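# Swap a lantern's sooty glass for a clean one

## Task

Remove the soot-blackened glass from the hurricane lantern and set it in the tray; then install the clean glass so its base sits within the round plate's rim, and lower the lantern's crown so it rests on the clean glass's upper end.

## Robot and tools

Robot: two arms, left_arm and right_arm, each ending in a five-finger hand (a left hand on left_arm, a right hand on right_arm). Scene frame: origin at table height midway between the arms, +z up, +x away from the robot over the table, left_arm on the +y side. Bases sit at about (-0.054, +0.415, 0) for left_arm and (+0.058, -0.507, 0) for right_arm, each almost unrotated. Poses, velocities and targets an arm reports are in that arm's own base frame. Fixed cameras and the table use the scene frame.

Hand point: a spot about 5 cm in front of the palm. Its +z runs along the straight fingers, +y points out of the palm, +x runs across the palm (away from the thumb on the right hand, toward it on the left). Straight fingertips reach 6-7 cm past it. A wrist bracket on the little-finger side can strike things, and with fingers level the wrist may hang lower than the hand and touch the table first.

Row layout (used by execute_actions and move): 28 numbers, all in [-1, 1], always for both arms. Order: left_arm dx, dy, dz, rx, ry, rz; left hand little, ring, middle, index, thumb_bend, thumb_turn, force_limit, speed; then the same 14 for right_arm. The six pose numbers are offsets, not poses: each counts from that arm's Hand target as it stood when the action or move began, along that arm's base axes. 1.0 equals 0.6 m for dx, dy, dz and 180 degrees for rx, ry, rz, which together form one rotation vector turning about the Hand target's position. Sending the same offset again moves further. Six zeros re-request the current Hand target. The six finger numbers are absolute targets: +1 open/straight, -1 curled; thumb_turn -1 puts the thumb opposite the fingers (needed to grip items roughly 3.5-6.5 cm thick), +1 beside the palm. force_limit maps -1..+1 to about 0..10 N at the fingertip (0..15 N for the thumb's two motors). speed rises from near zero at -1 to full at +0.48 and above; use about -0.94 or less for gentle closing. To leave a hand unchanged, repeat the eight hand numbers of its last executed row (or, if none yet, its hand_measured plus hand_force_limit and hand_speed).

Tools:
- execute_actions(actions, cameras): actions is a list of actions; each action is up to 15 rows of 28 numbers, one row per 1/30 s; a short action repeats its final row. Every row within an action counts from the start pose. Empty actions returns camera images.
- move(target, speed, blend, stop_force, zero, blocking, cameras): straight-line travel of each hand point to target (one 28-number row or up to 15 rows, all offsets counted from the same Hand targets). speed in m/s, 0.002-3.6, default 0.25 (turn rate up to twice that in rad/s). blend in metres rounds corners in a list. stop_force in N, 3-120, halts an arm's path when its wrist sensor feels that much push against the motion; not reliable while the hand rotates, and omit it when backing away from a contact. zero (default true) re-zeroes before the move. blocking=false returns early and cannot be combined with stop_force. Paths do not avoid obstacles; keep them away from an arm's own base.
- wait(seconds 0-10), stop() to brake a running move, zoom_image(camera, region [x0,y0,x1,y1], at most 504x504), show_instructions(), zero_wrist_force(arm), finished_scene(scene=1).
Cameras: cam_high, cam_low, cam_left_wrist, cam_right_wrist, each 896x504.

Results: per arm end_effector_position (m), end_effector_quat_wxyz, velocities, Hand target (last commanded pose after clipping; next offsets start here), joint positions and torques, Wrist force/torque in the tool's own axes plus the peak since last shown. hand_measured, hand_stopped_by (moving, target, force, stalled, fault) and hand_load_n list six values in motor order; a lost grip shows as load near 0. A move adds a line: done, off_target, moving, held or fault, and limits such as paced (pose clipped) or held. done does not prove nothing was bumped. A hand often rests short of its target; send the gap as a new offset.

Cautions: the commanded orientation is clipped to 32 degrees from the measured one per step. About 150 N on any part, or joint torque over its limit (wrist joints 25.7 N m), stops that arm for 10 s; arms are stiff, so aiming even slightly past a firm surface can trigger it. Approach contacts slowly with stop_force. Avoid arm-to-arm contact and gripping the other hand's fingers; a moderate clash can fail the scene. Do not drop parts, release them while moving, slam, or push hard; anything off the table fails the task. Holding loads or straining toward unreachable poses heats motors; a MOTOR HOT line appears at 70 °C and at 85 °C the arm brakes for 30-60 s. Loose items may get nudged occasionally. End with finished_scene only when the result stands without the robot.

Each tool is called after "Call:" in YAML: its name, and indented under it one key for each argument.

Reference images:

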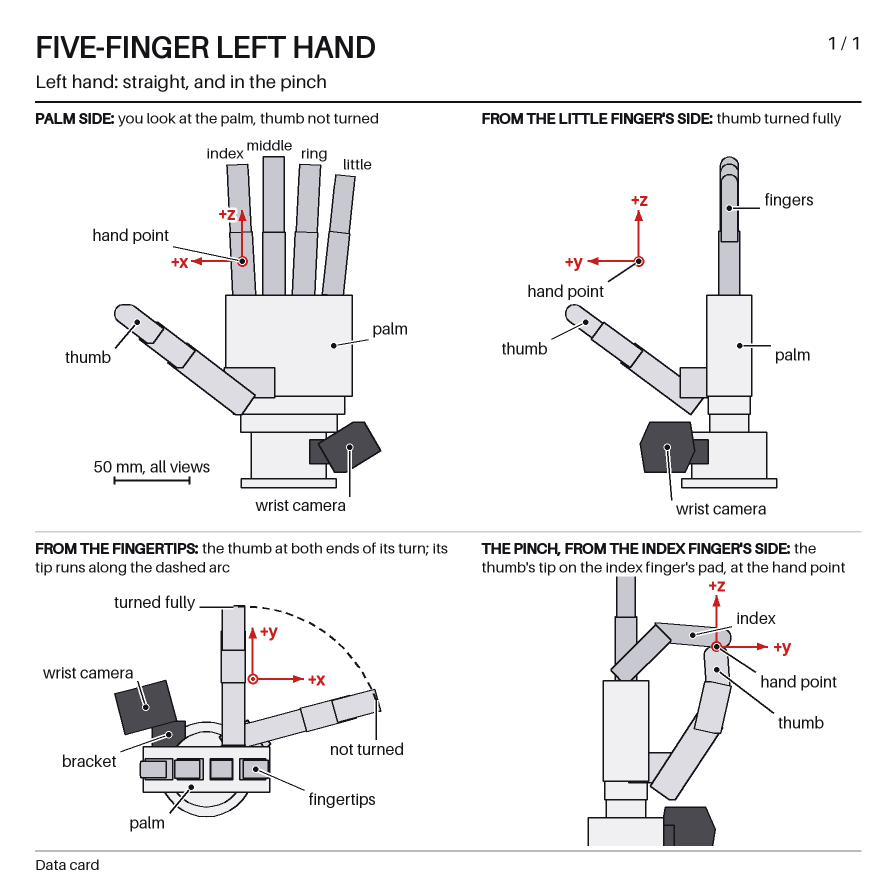

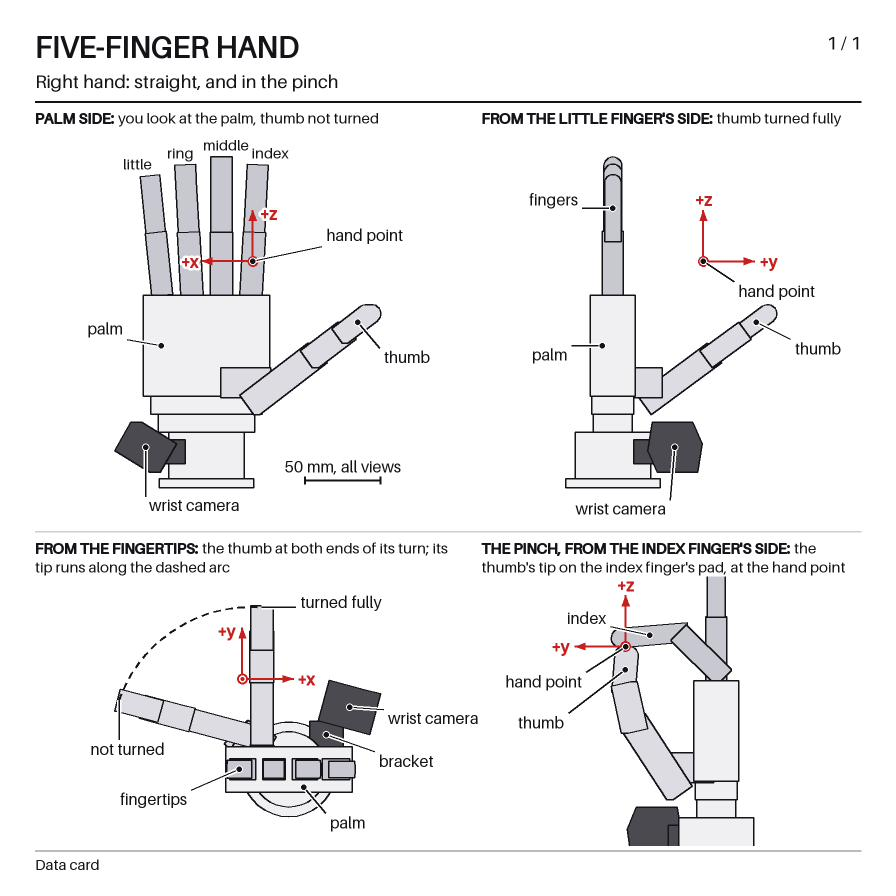

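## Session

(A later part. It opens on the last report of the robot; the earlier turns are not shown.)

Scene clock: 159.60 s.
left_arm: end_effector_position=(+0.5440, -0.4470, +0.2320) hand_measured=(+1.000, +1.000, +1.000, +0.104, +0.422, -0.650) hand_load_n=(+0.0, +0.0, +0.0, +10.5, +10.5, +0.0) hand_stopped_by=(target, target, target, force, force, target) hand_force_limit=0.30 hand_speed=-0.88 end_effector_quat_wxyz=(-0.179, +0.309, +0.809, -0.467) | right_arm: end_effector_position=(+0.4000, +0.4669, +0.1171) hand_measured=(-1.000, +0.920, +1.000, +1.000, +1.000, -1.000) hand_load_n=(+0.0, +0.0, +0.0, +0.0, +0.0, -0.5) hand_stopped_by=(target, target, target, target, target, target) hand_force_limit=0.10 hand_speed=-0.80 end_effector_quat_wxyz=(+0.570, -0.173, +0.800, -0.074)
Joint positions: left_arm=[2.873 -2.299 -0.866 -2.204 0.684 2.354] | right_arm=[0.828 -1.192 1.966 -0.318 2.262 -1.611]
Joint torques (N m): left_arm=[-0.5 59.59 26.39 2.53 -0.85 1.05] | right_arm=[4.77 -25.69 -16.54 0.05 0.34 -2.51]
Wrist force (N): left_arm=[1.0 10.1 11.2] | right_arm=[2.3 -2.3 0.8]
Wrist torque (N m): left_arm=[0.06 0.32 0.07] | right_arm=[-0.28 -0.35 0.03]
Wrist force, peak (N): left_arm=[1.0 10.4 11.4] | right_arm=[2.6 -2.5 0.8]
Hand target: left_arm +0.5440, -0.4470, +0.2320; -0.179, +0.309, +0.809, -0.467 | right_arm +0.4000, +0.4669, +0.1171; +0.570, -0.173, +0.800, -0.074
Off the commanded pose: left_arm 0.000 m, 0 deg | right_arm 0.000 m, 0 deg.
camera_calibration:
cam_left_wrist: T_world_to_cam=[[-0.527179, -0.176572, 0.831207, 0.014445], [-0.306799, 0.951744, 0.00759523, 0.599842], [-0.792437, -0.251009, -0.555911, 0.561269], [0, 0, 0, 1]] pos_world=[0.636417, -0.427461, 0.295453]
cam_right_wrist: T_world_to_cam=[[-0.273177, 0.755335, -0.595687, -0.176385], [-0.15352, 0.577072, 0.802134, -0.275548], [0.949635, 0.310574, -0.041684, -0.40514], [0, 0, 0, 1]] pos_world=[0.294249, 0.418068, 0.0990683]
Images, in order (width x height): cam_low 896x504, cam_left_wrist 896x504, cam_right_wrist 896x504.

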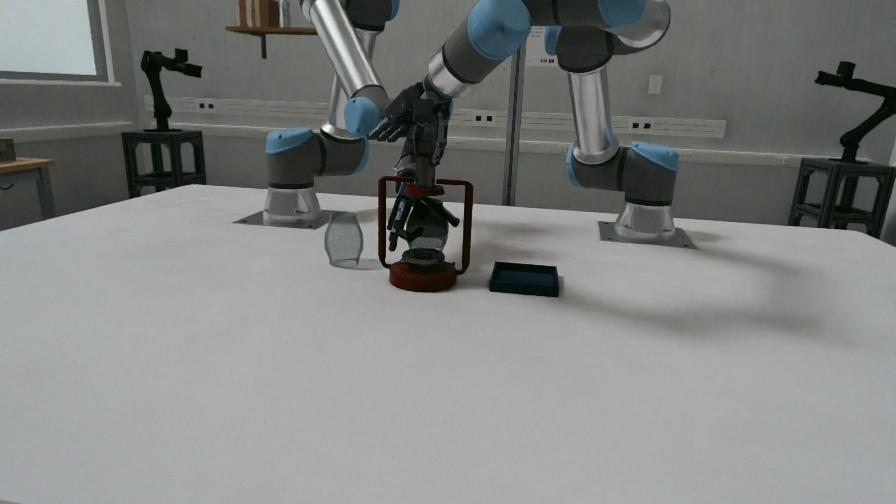

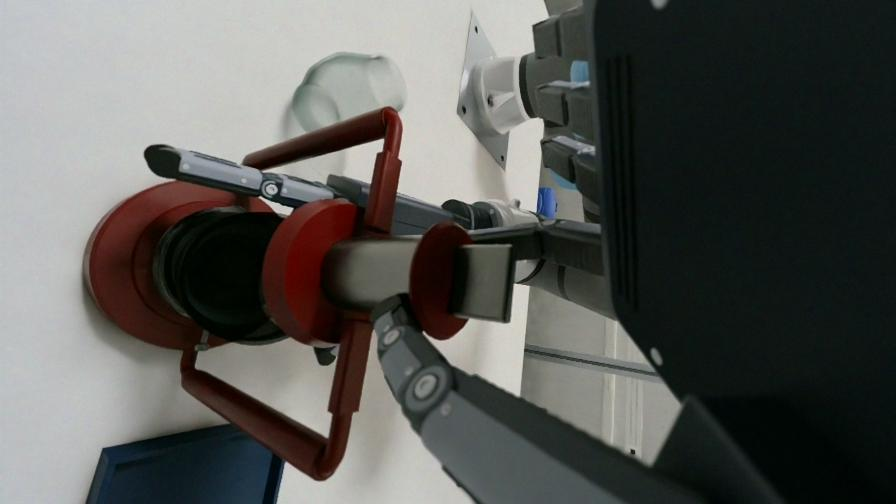

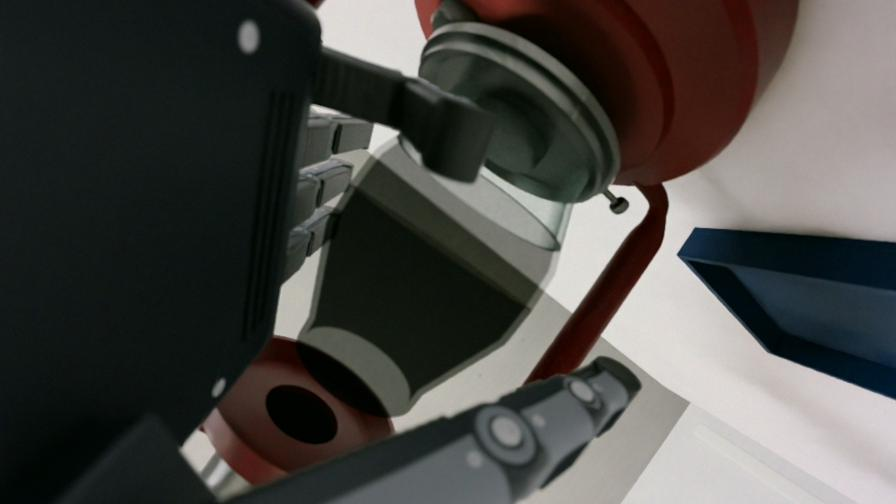

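Call:
execute_actions:
  actions:
    - [[0,0,0,0,0,0,1,1,1,-0.3,-0.2,-0.65,0.3,-0.88,0,0,0,0,0,0,-1,0.92,0.1,1,0.1,-1,0.1,-0.92]]
    - [[0,0,0,0,0,0,1,1,1,-0.3,-0.2,-0.65,0.3,-0.88,0,0,0,0,0,0,-1,0.92,0.1,1,0.1,-1,0.1,-0.92]]
    - [[0,0,0,0,0,0,1,1,1,-0.3,-0.2,-0.65,0.3,-0.88,0,0,0,0,0,0,-1,0.92,0.1,1,0.1,-1,0.1,-0.92]]
    - [[0,0,0,0,0,0,1,1,1,-0.3,-0.2,-0.65,0.3,-0.88,0,0,0,0,0,0,-1,0.92,0.1,1,0.1,-1,0.1,-0.92]]
    - [[0,0,0,0,0,0,1,1,1,-0.3,-0.2,-0.65,0.3,-0.88,0,0,0,0,0,0,-1,0.92,0.1,1,0.1,-1,0.1,-0.92]]
  cameras: ["cam_low","cam_left_wrist","cam_right_wrist"]

Call:
zoom_image:
  camera: "cam_low"
  region: [360, 160, 480, 300]

Scene clock: 162.60 s.
left_arm: end_effector_position=(+0.5440, -0.4470, +0.2320) hand_measured=(+1.000, +1.000, +1.000, +0.104, +0.422, -0.650) hand_load_n=(+0.0, +0.0, -0.5, +11.0, +10.5, +0.0) hand_stopped_by=(target, target, target, force, force, target) hand_force_limit=0.30 hand_speed=-0.88 end_effector_quat_wxyz=(-0.179, +0.309, +0.809, -0.467) | right_arm: end_effector_position=(+0.4000, +0.4669, +0.1171) hand_measured=(-1.000, +0.920, +0.516, +1.000, +0.722, -1.000) hand_load_n=(-0.5, +0.0, +8.0, +0.0, +8.5, +1.0) hand_stopped_by=(target, target, force, target, force, target) hand_force_limit=0.10 hand_speed=-0.92 end_effector_quat_wxyz=(+0.570, -0.173, +0.800, -0.074)
Joint positions: left_arm=[2.873 -2.299 -0.866 -2.204 0.684 2.354] | right_arm=[0.828 -1.192 1.966 -0.318 2.262 -1.611]
Joint torques (N m): left_arm=[-0.57 59.69 26.23 2.45 -0.89 0.84] | right_arm=[3.72 -25.69 -18.81 -0.41 -1.76 -2.46]
Wrist force (N): left_arm=[1.1 10.2 11.1] | right_arm=[2.0 -4.6 2.4]
Wrist torque (N m): left_arm=[0.08 0.32 0.07] | right_arm=[-0.22 -0.43 -0.09]
Wrist force, peak (N): left_arm=[1.1 10.4 11.3] | right_arm=[-0.9 -10.5 3.8]
Hand target: left_arm +0.5440, -0.4470, +0.2320; -0.179, +0.309, +0.809, -0.467 | right_arm +0.4000, +0.4669, +0.1171; +0.570, -0.173, +0.800, -0.074
Off the commanded pose: left_arm 0.000 m, 0 deg | right_arm 0.000 m, 0 deg.
camera_calibration:
cam_left_wrist: T_world_to_cam=[[-0.527179, -0.176572, 0.831207, 0.014445], [-0.306799, 0.951744, 0.00759523, 0.599842], [-0.792437, -0.251009, -0.555911, 0.561269], [0, 0, 0, 1]] pos_world=[0.636417, -0.427461, 0.295453]
cam_right_wrist: T_world_to_cam=[[-0.273105, 0.755359, -0.59569, -0.176416], [-0.153465, 0.57709, 0.802132, -0.275572], [0.949664, 0.310484, -0.0416851, -0.405111], [0, 0, 0, 1]] pos_world=[0.294248, 0.418068, 0.0990683]
Images, in order (width x height): cam_low 896x504, cam_left_wrist 896x504, cam_right_wrist 896x504.

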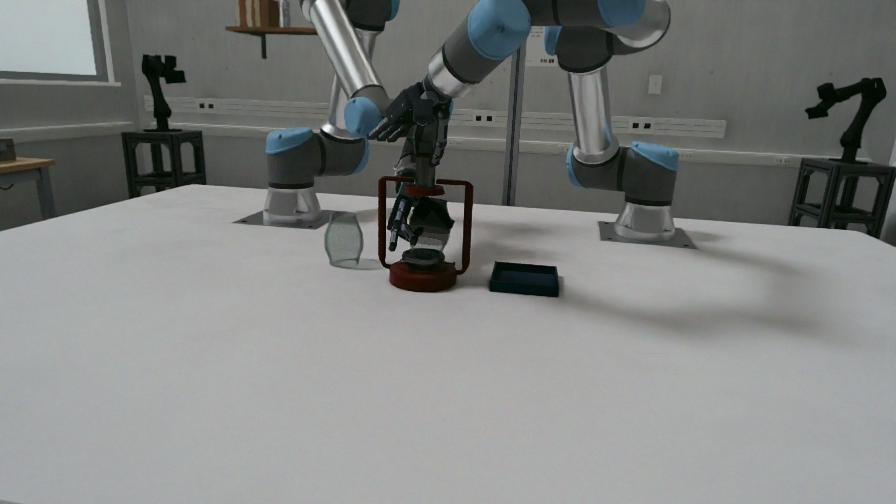

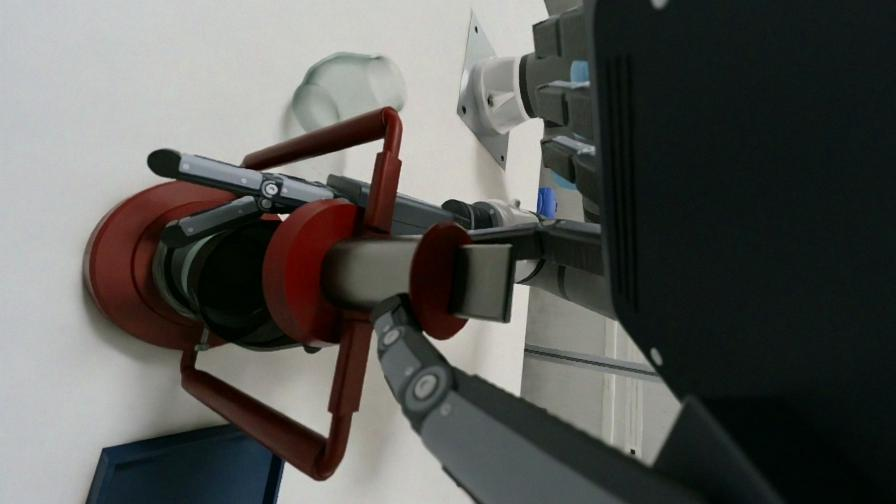

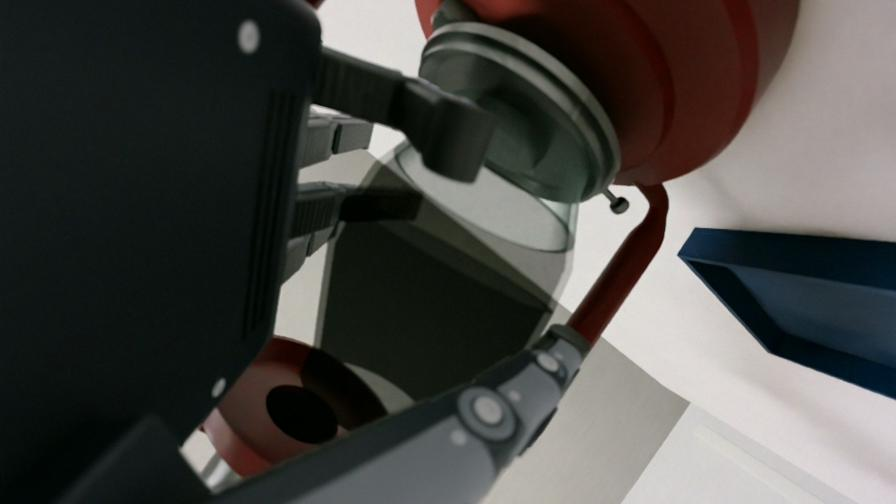

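Scaled by 3.600 from the camera's 896x504 image, which has a finer 1280x720 frame.

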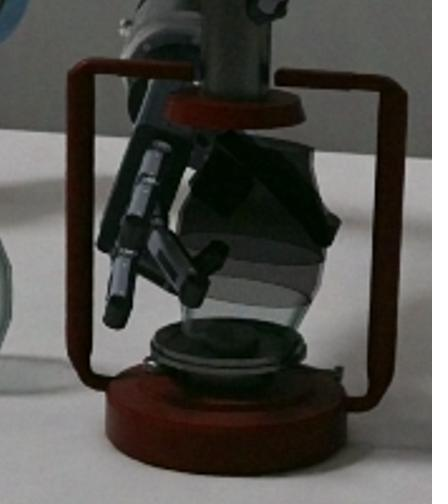

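Call:
move:
  target: [0,0,0,0,0,0,1,1,1,-0.3,-0.2,-0.65,0.3,-0.88,0,-0.005,0.0133,0,0,0,-1,0.92,0.1,1,0.1,-1,0.1,-0.92]
  speed: 0.02
  cameras: ["cam_low","cam_left_wrist","cam_right_wrist"]

Call:
zoom_image:
  camera: "cam_low"
  region: [360, 160, 480, 300]

Scene clock: 163.83 s.
left_arm: end_effector_position=(+0.5440, -0.4470, +0.2320) hand_measured=(+1.000, +1.000, +1.000, +0.104, +0.422, -0.650) hand_load_n=(+0.0, +0.0, +0.0, +10.5, +10.5, +0.0) hand_stopped_by=(target, target, target, force, force, target) hand_force_limit=0.30 hand_speed=-0.88 end_effector_quat_wxyz=(-0.179, +0.309, +0.809, -0.467) | right_arm: end_effector_position=(+0.4000, +0.4639, +0.1251) hand_measured=(-1.000, +0.920, +0.516, +1.000, +0.722, -1.000) hand_load_n=(+0.0, +0.0, +6.5, +0.0, +9.0, +2.0) hand_stopped_by=(target, target, force, target, force, target) hand_force_limit=0.10 hand_speed=-0.92 end_effector_quat_wxyz=(+0.570, -0.173, +0.800, -0.074)
Joint positions: left_arm=[2.873 -2.299 -0.866 -2.204 0.684 2.354] | right_arm=[0.823 -1.212 1.968 -0.302 2.257 -1.614]
Joint torques (N m): left_arm=[-0.52 59.86 26.67 2.45 -0.79 0.96] | right_arm=[0.71 -26.02 -12.05 -1.25 0.31 -2.07]
Wrist force (N): left_arm=[1.0 10.3 11.2] | right_arm=[3.2 -1.7 1.1]
Wrist torque (N m): left_arm=[0.09 0.33 0.07] | right_arm=[-0.27 -0.40 0.15]
Wrist force, peak (N): left_arm=[1.1 10.4 11.3] | right_arm=[2.1 -4.8 2.3]
Hand target: left_arm +0.5440, -0.4470, +0.2320; -0.179, +0.309, +0.809, -0.467 | right_arm +0.4000, +0.4639, +0.1250; +0.570, -0.173, +0.800, -0.074
Off the commanded pose: left_arm 0.000 m, 0 deg | right_arm 0.000 m, 0 deg.
move: done
camera_calibration:
cam_left_wrist: T_world_to_cam=[[-0.527179, -0.176572, 0.831207, 0.014445], [-0.306799, 0.951744, 0.00759523, 0.599842], [-0.792437, -0.251009, -0.555911, 0.561269], [0, 0, 0, 1]] pos_world=[0.636417, -0.427461, 0.295453]
cam_right_wrist: T_world_to_cam=[[-0.273226, 0.755288, -0.595724, -0.16924], [-0.153457, 0.577135, 0.802101, -0.280218], [0.949631, 0.310573, -0.0417839, -0.403831], [0, 0, 0, 1]] pos_world=[0.294249, 0.414968, 0.107069]
Images, in order (width x height): cam_low 896x504, cam_left_wrist 896x504, cam_right_wrist 896x504.

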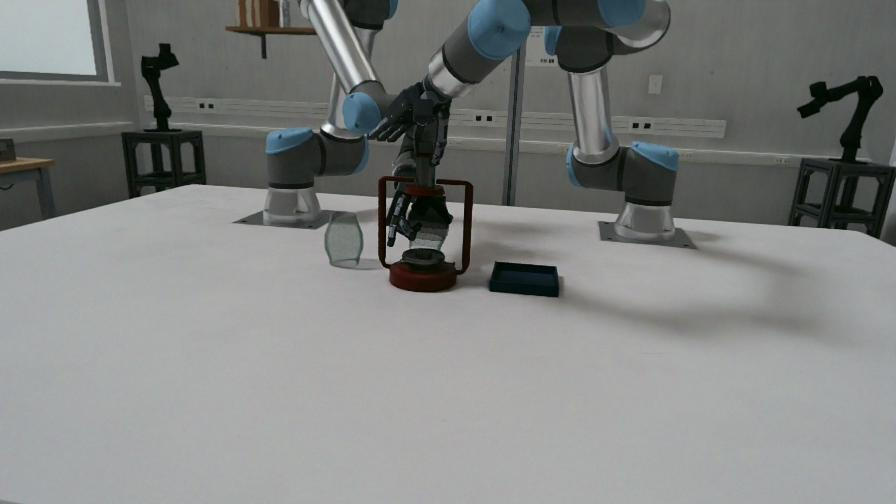

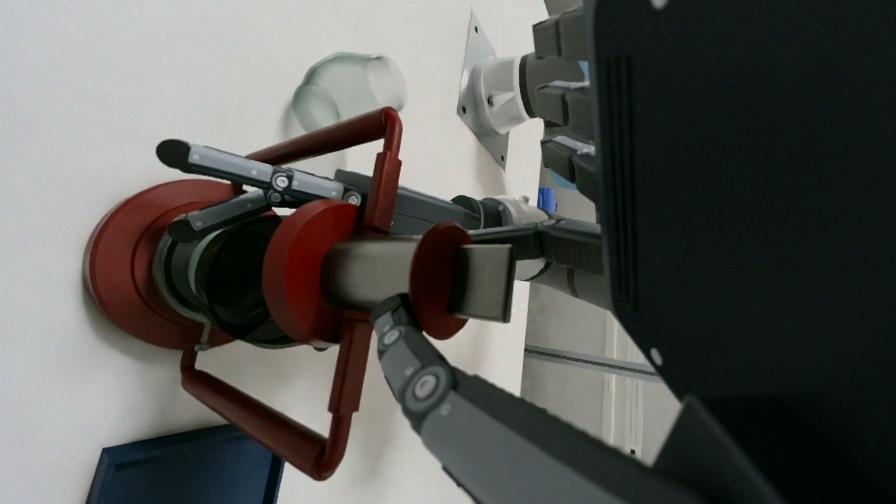

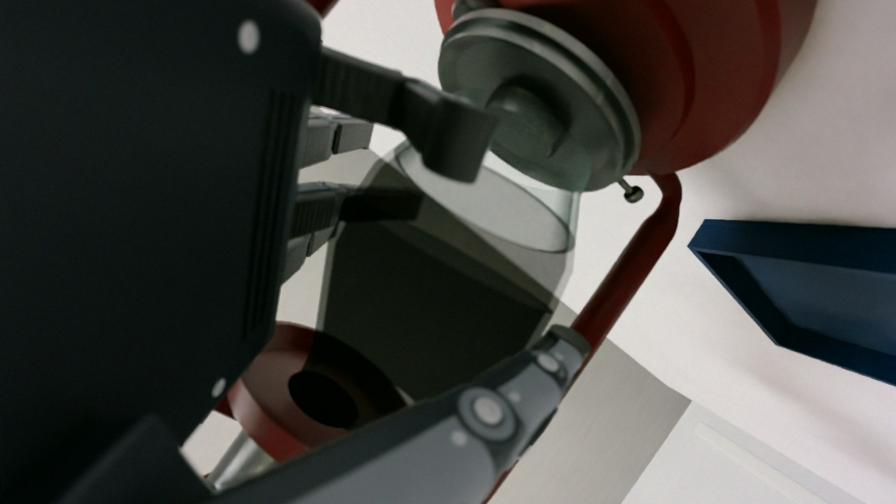

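Scaled by 3.600 from the camera's 896x504 image, which has a finer 1280x720 frame.

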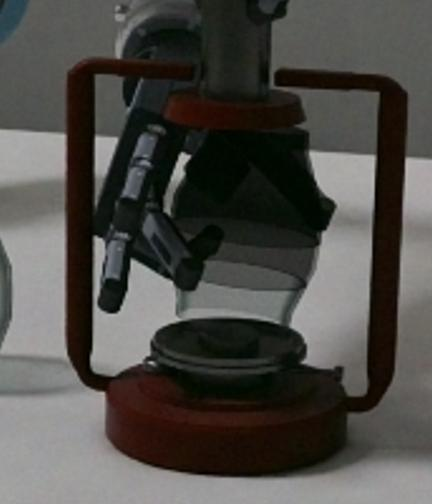

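Call:
move:
  target: [0,0,0,0,0,0,1,1,1,-0.3,-0.2,-0.65,0.3,-0.88,0,0,0.0105,0,0,0,-1,0.92,0.1,1,0.1,-1,0.1,-0.92]
  speed: 0.03

Call:
execute_actions:
  actions:
    - [[0,0,0,0,0,0,1,1,1,-0.3,-0.2,-0.65,0.3,-0.88,0,0,0,0,0,0,-1,0.2,0.1,1,0.1,-1,-0.5,-0.92]]
    - [[0,0,0,0,0,0,1,1,1,-0.3,-0.2,-0.65,0.3,-0.88,0,0,0,0,0,0,-1,0.2,0.1,1,0.1,-1,-0.5,-0.92]]
    - [[0,0,0,0,0,0,1,1,1,-0.3,-0.2,-0.65,0.3,-0.88,0,0,0,0,0,0,-1,0.2,0.1,1,0.1,-1,-0.5,-0.92]]
    - [[0,0,0,0,0,0,1,1,1,-0.3,-0.2,-0.65,0.3,-0.88,0,0,0,0,0,0,-1,0.2,0.1,1,0.1,-1,-0.5,-0.92]]
  cameras: ["cam_low","cam_left_wrist","cam_right_wrist"]

Call:
zoom_image:
  camera: "cam_low"
  region: [360, 160, 480, 300]

Scene clock: 165.03 s.
left_arm: end_effector_position=(+0.5440, -0.4470, +0.2320) hand_measured=(+1.000, +1.000, +1.000, +0.104, +0.422, -0.650) hand_load_n=(+0.0, +0.0, +0.0, +10.5, +10.0, +0.5) hand_stopped_by=(target, target, target, force, force, target) hand_force_limit=0.30 hand_speed=-0.88 end_effector_quat_wxyz=(-0.179, +0.309, +0.809, -0.467) | right_arm: end_effector_position=(+0.4000, +0.4639, +0.1314) hand_measured=(-1.000, +0.920, +0.516, +1.000, +0.722, -1.000) hand_load_n=(+0.0, +0.0, +6.5, +0.0, +9.0, +2.0) hand_stopped_by=(target, target, force, target, force, target) hand_force_limit=0.10 hand_speed=-0.92 end_effector_quat_wxyz=(+0.570, -0.173, +0.800, -0.074) end_effector_velocity=(+0.001, +0.000, +0.000) end_effector_angular_velocity=(+0.003, -0.003, -0.002)
Joint positions: left_arm=[2.873 -2.299 -0.866 -2.204 0.684 2.354] | right_arm=[0.823 -1.223 1.963 -0.285 2.257 -1.614]
Joint velocities: left_arm=[within noise] | right_arm=[-0.001 0.001 0 -0.005 0.001 0.001]
Joint torques (N m): left_arm=[-0.6 59.79 27.14 2.37 -0.87 0.91] | right_arm=[5.4 -28.91 -20.63 -2.09 1.32 2.32]
Wrist force (N): left_arm=[1.0 5.7 7.9] | right_arm=[8.0 -0.6 1.8]
Wrist torque (N m): left_arm=[0.02 0.32 0.09] | right_arm=[-0.23 -0.49 0.37]
Wrist force, peak (N): left_arm=[1.2 10.3 11.3] | right_arm=[8.0 -0.6 1.8]
Hand target: left_arm +0.5440, -0.4470, +0.2320; -0.179, +0.309, +0.809, -0.467 | right_arm +0.4000, +0.4639, +0.1313; +0.570, -0.173, +0.800, -0.074
Off the commanded pose: left_arm 0.000 m, 0 deg | right_arm 0.000 m, 0 deg.
move: done

Scene clock: 167.30 s.
left_arm: end_effector_position=(+0.5440, -0.4470, +0.2320) hand_measured=(+1.000, +1.000, +1.000, +0.104, +0.422, -0.650) hand_load_n=(+0.0, +0.0, +0.0, +10.5, +10.0, +0.5) hand_stopped_by=(target, target, target, force, force, target) hand_force_limit=0.30 hand_speed=-0.88 end_effector_quat_wxyz=(-0.179, +0.309, +0.809, -0.467) | right_arm: end_effector_position=(+0.4000, +0.4639, +0.1313) hand_measured=(-1.000, +0.472, +0.516, +1.000, +0.722, -1.000) hand_load_n=(+0.0, +3.5, +4.5, +0.0, +10.0, +3.0) hand_stopped_by=(target, force, force, target, force, target) hand_force_limit=-0.50 hand_speed=-0.92 end_effector_quat_wxyz=(+0.570, -0.173, +0.800, -0.074)
Joint positions: left_arm=[2.873 -2.299 -0.866 -2.204 0.684 2.354] | right_arm=[0.823 -1.223 1.963 -0.286 2.257 -1.614]
Joint torques (N m): left_arm=[-0.44 59.88 27.05 2.44 -0.78 0.93] | right_arm=[5.36 -28.41 -12.63 -1.69 1.46 2.29]
Wrist force (N): left_arm=[0.9 6.4 8.3] | right_arm=[7.8 -1.2 1.2]
Wrist torque (N m): left_arm=[0.03 0.34 0.08] | right_arm=[-0.22 -0.51 0.37]
Wrist force, peak (N): left_arm=[1.1 6.4 8.4] | right_arm=[8.4 -1.0 1.8]
Hand target: left_arm +0.5440, -0.4470, +0.2320; -0.179, +0.309, +0.809, -0.467 | right_arm +0.4000, +0.4639, +0.1313; +0.570, -0.173, +0.800, -0.074
Off the commanded pose: left_arm 0.000 m, 0 deg | right_arm 0.000 m, 0 deg.
camera_calibration:
cam_left_wrist: T_world_to_cam=[[-0.527179, -0.176572, 0.831207, 0.014445], [-0.306799, 0.951744, 0.00759523, 0.599842], [-0.792437, -0.251009, -0.555911, 0.561269], [0, 0, 0, 1]] pos_world=[0.636417, -0.427461, 0.295453]
cam_right_wrist: T_world_to_cam=[[-0.273177, 0.755335, -0.595687, -0.165601], [-0.15352, 0.577072, 0.802134, -0.285288], [0.949635, 0.310574, -0.041684, -0.403613], [0, 0, 0, 1]] pos_world=[0.294249, 0.415068, 0.113368]
Images, in order (width x height): cam_low 896x504, cam_left_wrist 896x504, cam_right_wrist 896x504.

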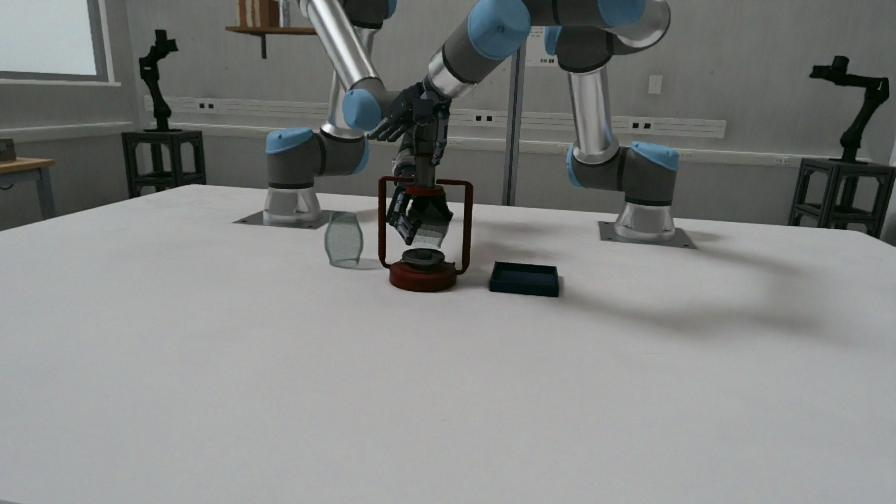

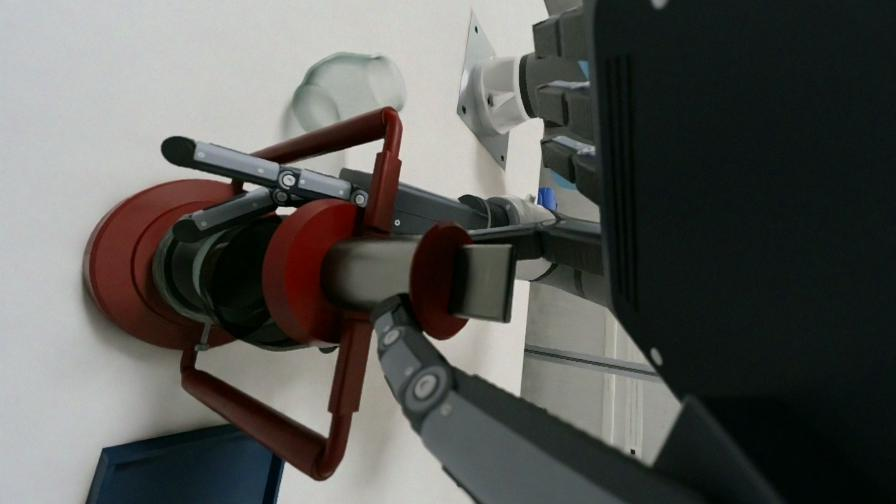

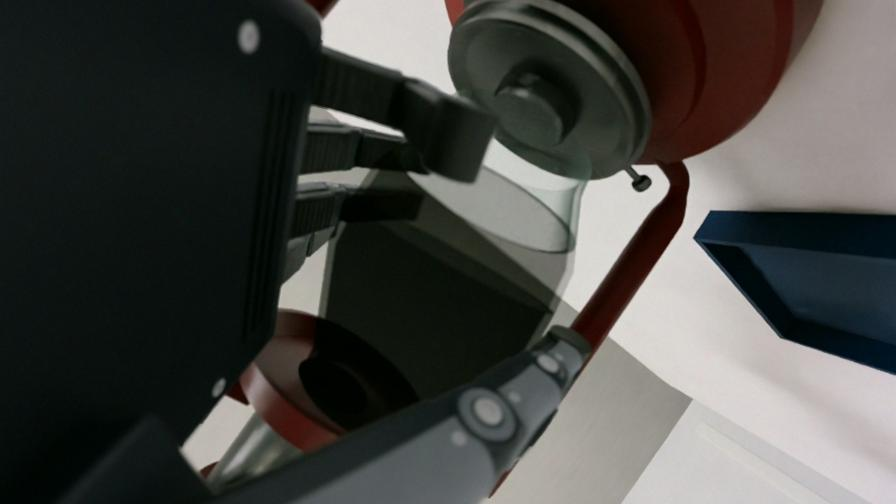

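Scaled by 3.600 from the camera's 896x504 image, which has a finer 1280x720 frame.

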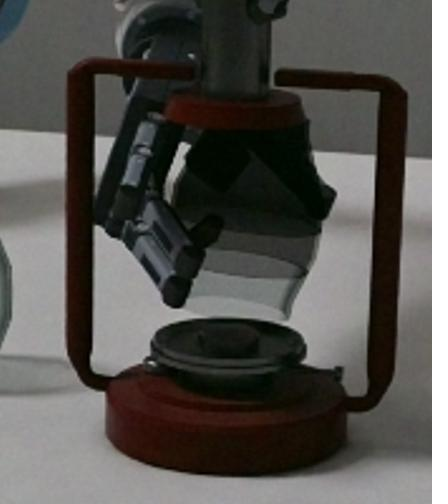

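Call:
move:
  target: [0,0,0,0,0,0,1,1,1,-0.3,-0.2,-0.65,0.3,-0.88,0,0,-0.0083,0,0,0,-1,0.2,0.1,1,0.1,-1,-0.5,-0.92]
  speed: 0.03
  cameras: ["cam_low","cam_right_wrist"]

Call:
zoom_image:
  camera: "cam_low"
  region: [360, 160, 480, 300]

Scene clock: 168.27 s.
left_arm: end_effector_position=(+0.5440, -0.4470, +0.2320) hand_measured=(+1.000, +1.000, +1.000, +0.104, +0.422, -0.650) hand_load_n=(+0.0, +0.0, +0.0, +11.0, +10.0, +0.0) hand_stopped_by=(target, target, target, force, force, target) hand_force_limit=0.30 hand_speed=-0.88 end_effector_quat_wxyz=(-0.179, +0.309, +0.809, -0.467) | right_arm: end_effector_position=(+0.4000, +0.4639, +0.1262) hand_measured=(-1.000, +0.472, +0.516, +1.000, +0.722, -1.000) hand_load_n=(+0.0, +3.5, +4.5, +0.0, +10.0, +2.5) hand_stopped_by=(target, force, force, target, force, target) hand_force_limit=-0.50 hand_speed=-0.92 end_effector_quat_wxyz=(+0.570, -0.173, +0.800, -0.074)
Joint positions: left_arm=[2.873 -2.299 -0.866 -2.204 0.684 2.354] | right_arm=[0.823 -1.214 1.967 -0.299 2.257 -1.614]
Joint torques (N m): left_arm=[-0.87 60.33 26.78 2.32 -0.89 0.88] | right_arm=[5.33 -37.96 -15.02 1.07 1.47 2.2]
Wrist force (N): left_arm=[1.0 10.3 10.9] | right_arm=[3.0 -1.5 1.2]
Wrist torque (N m): left_arm=[0.11 0.31 0.07] | right_arm=[-0.25 -0.38 0.14]
Wrist force, peak (N): left_arm=[1.2 10.3 11.4] | right_arm=[7.9 -1.4 1.3]
Hand target: left_arm +0.5440, -0.4470, +0.2320; -0.179, +0.309, +0.809, -0.467 | right_arm +0.4000, +0.4639, +0.1264; +0.570, -0.173, +0.800, -0.074
Off the commanded pose: left_arm 0.000 m, 0 deg | right_arm 0.000 m, 0 deg.
move: done
camera_calibration:
cam_right_wrist: T_world_to_cam=[[-0.273105, 0.755359, -0.59569, -0.16867], [-0.153465, 0.57709, 0.802132, -0.28122], [0.949664, 0.310484, -0.0416851, -0.403796], [0, 0, 0, 1]] pos_world=[0.294248, 0.415068, 0.108268]
Images, in order (width x height): cam_low 896x504, cam_right_wrist 896x504.

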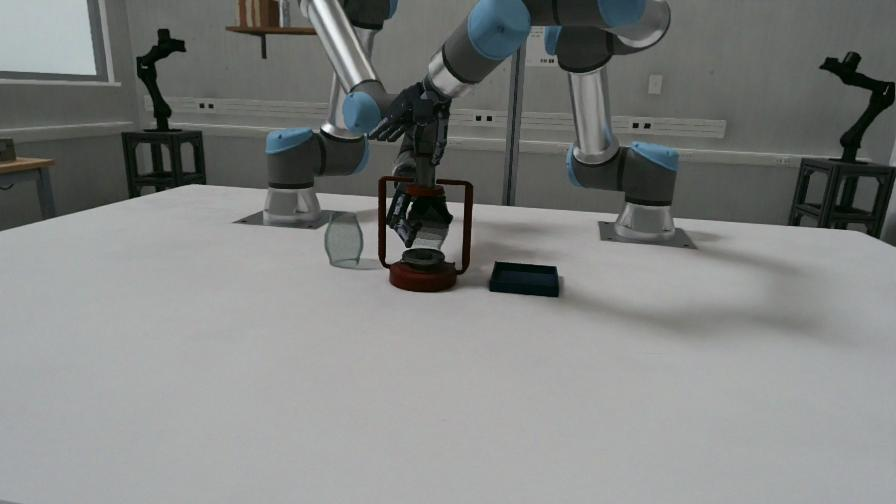

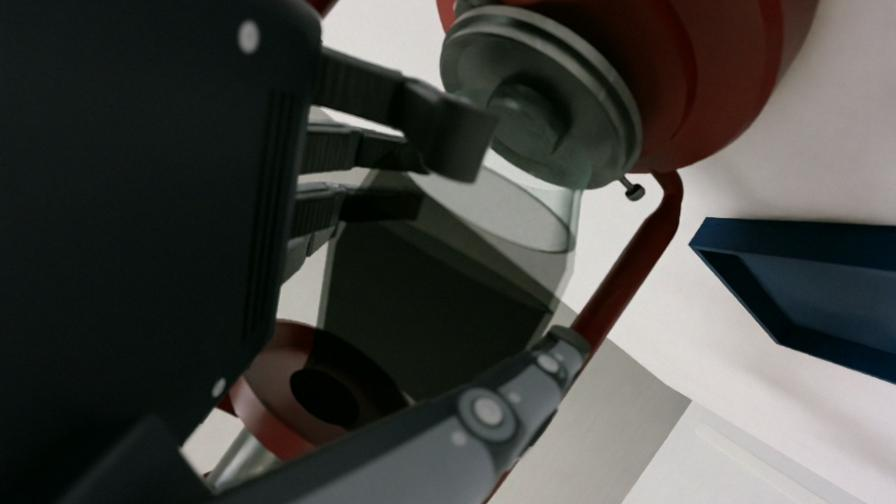

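Scaled by 3.600 from the camera's 896x504 image, which has a finer 1280x720 frame.

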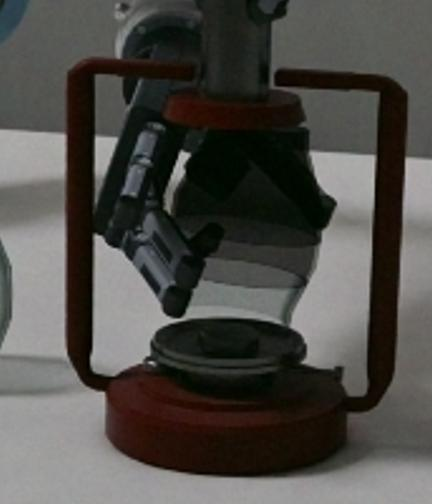

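Call:
move:
  target: [0,0,0,0,0,0,1,1,1,-0.3,-0.2,-0.65,0.3,-0.88,-0.2158,-0.0189,0,0,0,0,-1,0.2,0.1,1,0.1,-1,-0.5,-0.92]
  speed: 0.05
  stop_force: 7
  cameras: ["cam_high","cam_low","cam_left_wrist","cam_right_wrist"]

Call:
zoom_image:
  camera: "cam_low"
  region: [360, 160, 480, 300]

Scene clock: 171.90 s.
left_arm: end_effector_position=(+0.5440, -0.4470, +0.2320) hand_measured=(+1.000, +1.000, +1.000, +0.104, +0.422, -0.650) hand_load_n=(+0.0, +0.0, +0.5, +10.5, +10.5, +0.0) hand_stopped_by=(target, target, target, force, force, target) hand_force_limit=0.30 hand_speed=-0.88 end_effector_quat_wxyz=(-0.179, +0.309, +0.809, -0.467) | right_arm: end_effector_position=(+0.2705, +0.4526, +0.1264) hand_measured=(-1.000, +0.472, +0.516, +1.000, +0.722, -1.000) hand_load_n=(+0.0, +3.5, +4.5, +0.0, +10.0, +2.5) hand_stopped_by=(target, force, force, target, force, target) hand_force_limit=-0.50 hand_speed=-0.92 end_effector_quat_wxyz=(+0.570, -0.173, +0.800, -0.074)
Joint positions: left_arm=[2.873 -2.299 -0.866 -2.204 0.684 2.354] | right_arm=[1.095 -1.267 2.072 -0.207 2.493 -1.417]
Joint torques (N m): left_arm=[-0.5 59.84 26.81 2.23 -0.84 0.85] | right_arm=[-7.14 -22.2 -22.45 -0.75 1.24 -2.94]
Wrist force (N): left_arm=[1.1 10.2 11.3] | right_arm=[3.0 -1.4 1.1]
Wrist torque (N m): left_arm=[0.07 0.30 0.08] | right_arm=[-0.22 -0.40 0.16]
Wrist force, peak (N): left_arm=[1.0 10.4 11.3] | right_arm=[3.3 -1.5 1.2]
Hand target: left_arm +0.5440, -0.4470, +0.2320; -0.179, +0.309, +0.809, -0.467 | right_arm +0.2705, +0.4526, +0.1264; +0.570, -0.173, +0.800, -0.074
Off the commanded pose: left_arm 0.000 m, 0 deg | right_arm 0.000 m, 0 deg.
move: done
camera_calibration:
cam_left_wrist: T_world_to_cam=[[-0.527179, -0.176572, 0.831207, 0.014445], [-0.306799, 0.951744, 0.00759523, 0.599842], [-0.792437, -0.251009, -0.555911, 0.561269], [0, 0, 0, 1]] pos_world=[0.636417, -0.427461, 0.295453]
cam_right_wrist: T_world_to_cam=[[-0.273186, 0.755369, -0.59564, -0.195438], [-0.153504, 0.577028, 0.802169, -0.294625], [0.949635, 0.310575, -0.0416839, -0.277334], [0, 0, 0, 1]] pos_world=[0.164749, 0.403768, 0.108368]

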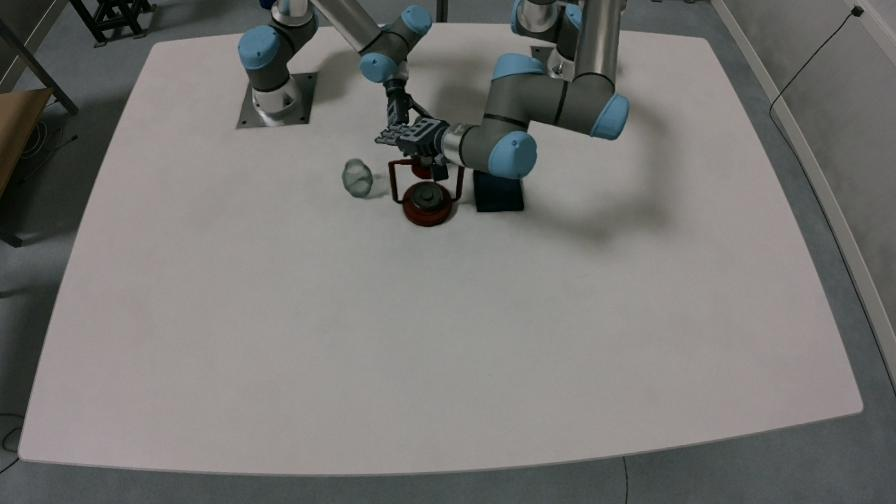

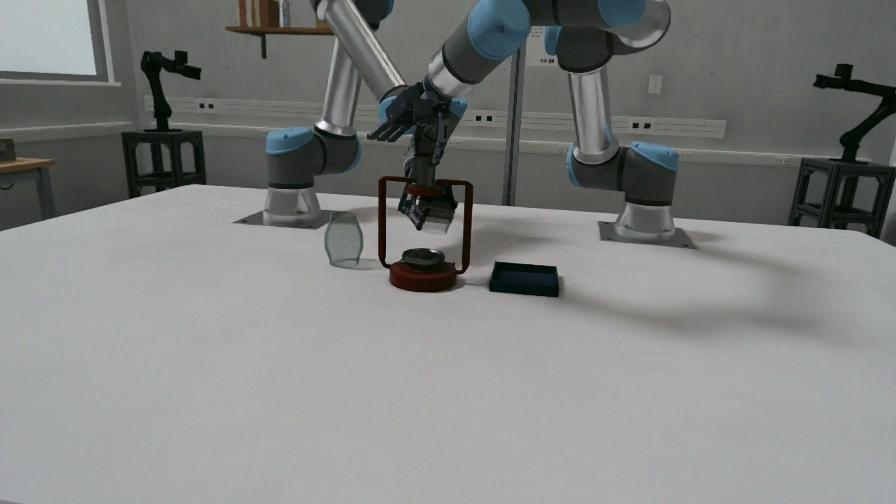

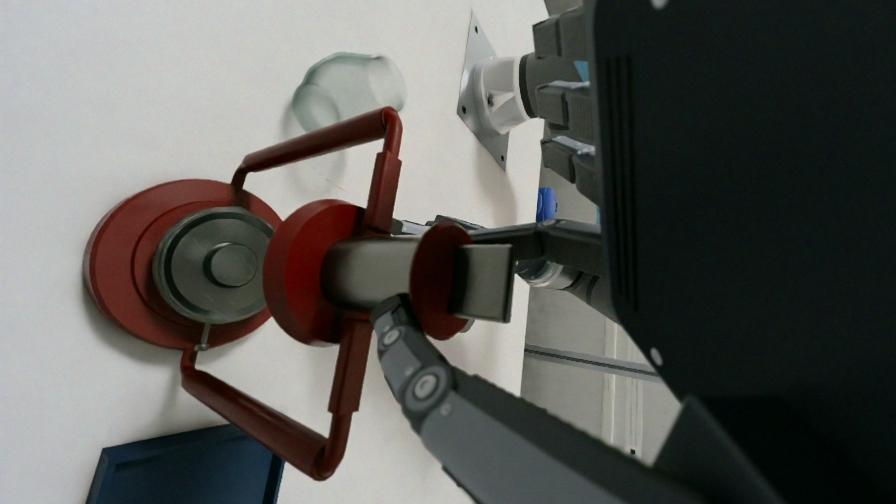

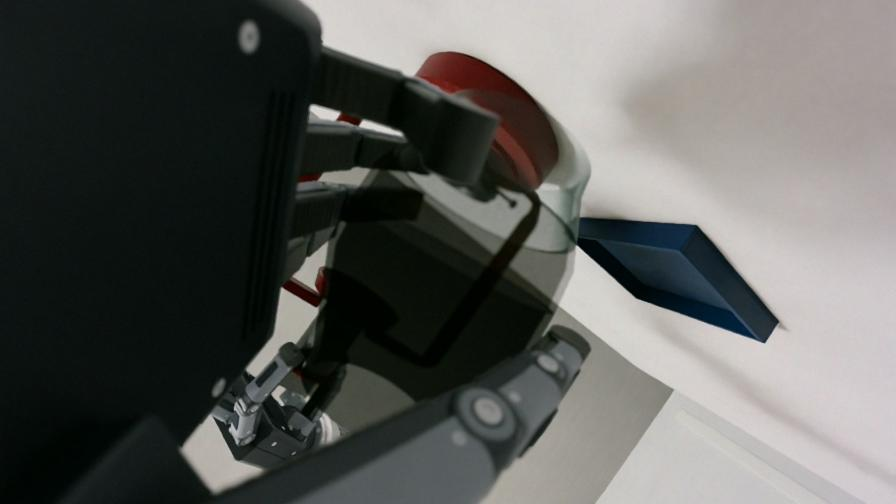

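Scaled by 3.600 from the camera's 896x504 image, which has a finer 1280x720 frame.

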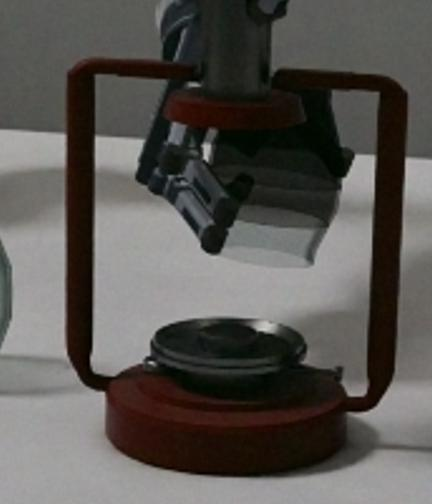

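Call:
move:
  target:
    - [0,0,0,0,0,0,1,1,1,-0.3,-0.2,-0.65,0.3,-0.88,-0.0008,0.1633,0.0143,0,0,0,-1,0.2,0.1,1,0.1,-1,-0.5,-0.92]
    - [0,0,0,0,0,0,1,1,1,-0.3,-0.2,-0.65,0.3,-0.88,-0.0008,0.3042,0.0143,0,0,0,-1,0.2,0.1,1,0.1,-1,-0.5,-0.92]
  speed: 0.12
  blend: 0.02
  cameras: ["cam_high","cam_low","cam_left_wrist","cam_right_wrist"]

Call:
zoom_image:
  camera: "cam_low"
  region: [420, 120, 600, 320]

Scene clock: 174.40 s.
left_arm: end_effector_position=(+0.5440, -0.4470, +0.2320) hand_measured=(+1.000, +1.000, +1.000, +0.104, +0.422, -0.650) hand_load_n=(+0.0, +0.0, +0.0, +11.0, +10.0, +0.0) hand_stopped_by=(target, target, target, force, force, target) hand_force_limit=0.30 hand_speed=-0.88 end_effector_quat_wxyz=(-0.179, +0.309, +0.809, -0.467) | right_arm: end_effector_position=(+0.2700, +0.6351, +0.1349) hand_measured=(-1.000, +0.472, +0.516, +1.000, +0.722, -1.000) hand_load_n=(+0.0, +3.5, +4.5, +0.0, +10.0, +3.0) hand_stopped_by=(target, force, force, target, force, target) hand_force_limit=-0.50 hand_speed=-0.92 end_effector_quat_wxyz=(+0.570, -0.173, +0.800, -0.074)
Joint positions: left_arm=[2.873 -2.299 -0.866 -2.204 0.684 2.354] | right_arm=[1.257 -0.887 1.445 0.192 2.62 -1.234]
Joint torques (N m): left_arm=[-0.91 59.89 27.45 2.21 -0.66 0.84] | right_arm=[-7.33 -40.64 -26.03 1.22 -0.41 -2.87]
Wrist force (N): left_arm=[1.0 10.3 11.2] | right_arm=[3.0 -1.7 1.1]
Wrist torque (N m): left_arm=[0.09 0.32 0.06] | right_arm=[-0.27 -0.38 0.07]
Wrist force, peak (N): left_arm=[1.0 10.4 11.4] | right_arm=[3.7 -2.5 1.0]
Hand target: left_arm +0.5440, -0.4470, +0.2320; -0.179, +0.309, +0.809, -0.467 | right_arm +0.2700, +0.6351, +0.1349; +0.570, -0.173, +0.800, -0.074
Off the commanded pose: left_arm 0.000 m, 0 deg | right_arm 0.000 m, 0 deg.
move: done
camera_calibration:
cam_left_wrist: T_world_to_cam=[[-0.527179, -0.176572, 0.831207, 0.014445], [-0.306799, 0.951744, 0.00759523, 0.599842], [-0.792437, -0.251009, -0.555911, 0.561269], [0, 0, 0, 1]] pos_world=[0.636417, -0.427461, 0.295453]
cam_right_wrist: T_world_to_cam=[[-0.273142, 0.755431, -0.595581, -0.328283], [-0.15356, 0.576945, 0.802218, -0.406798], [0.949638, 0.310576, -0.041584, -0.333163], [0, 0, 0, 1]] pos_world=[0.164249, 0.586168, 0.116968]

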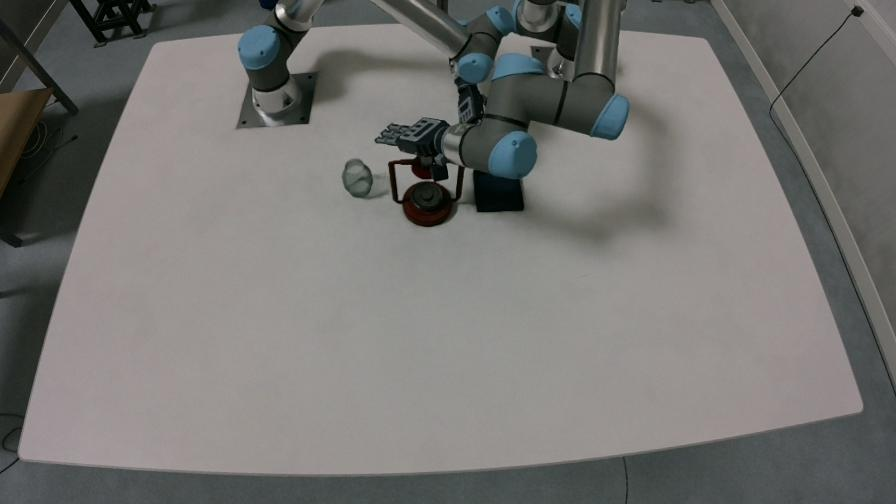

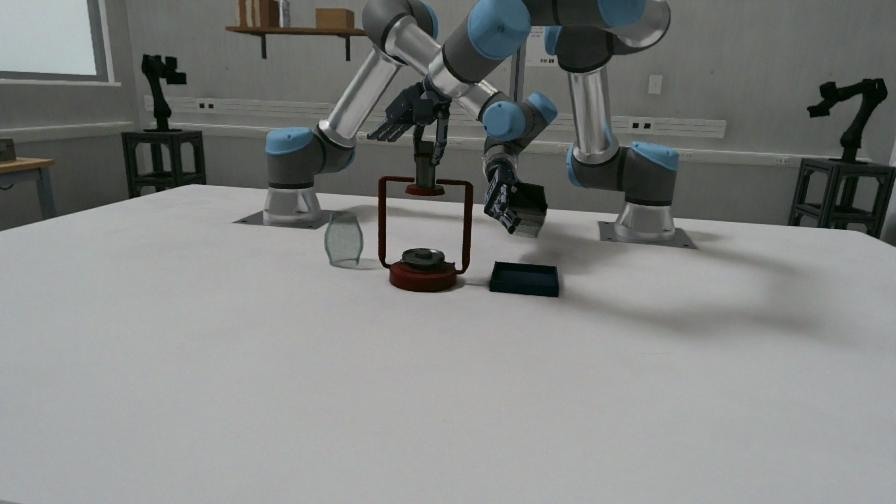

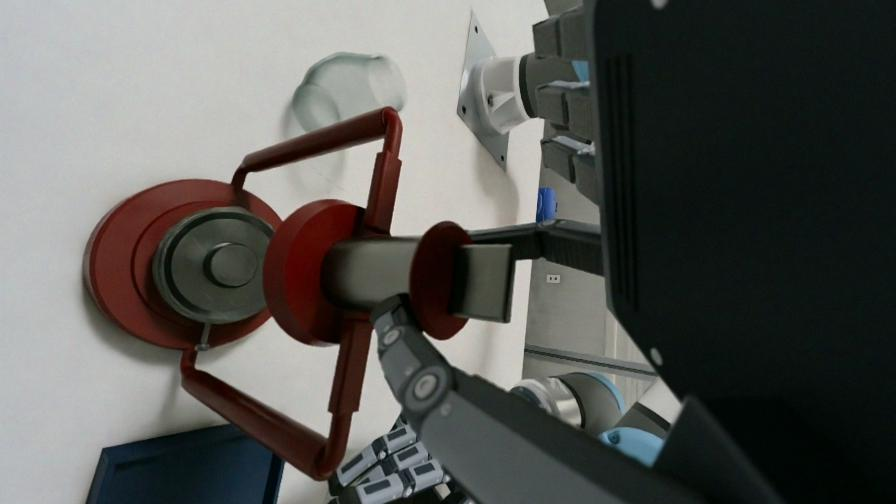

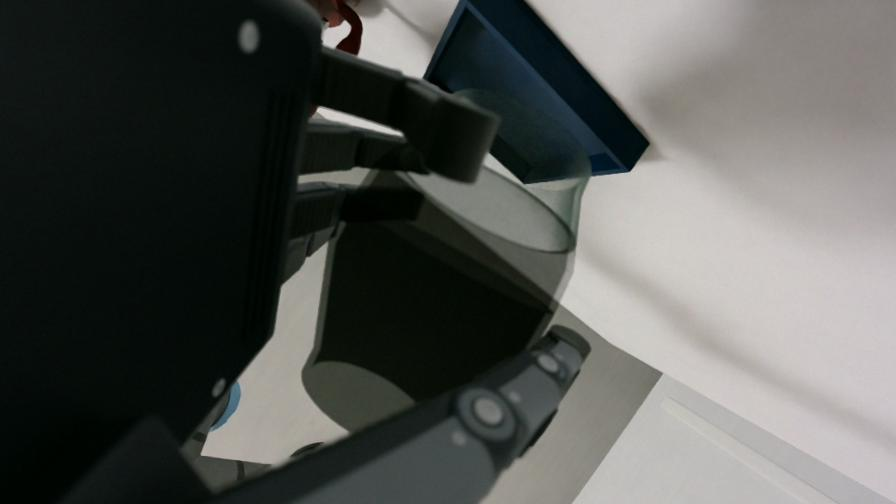

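Scaled by 2.520 from the camera's 896x504 image, which has a finer 1280x720 frame.

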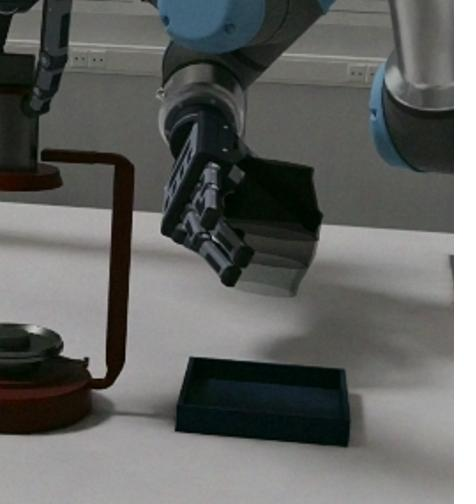

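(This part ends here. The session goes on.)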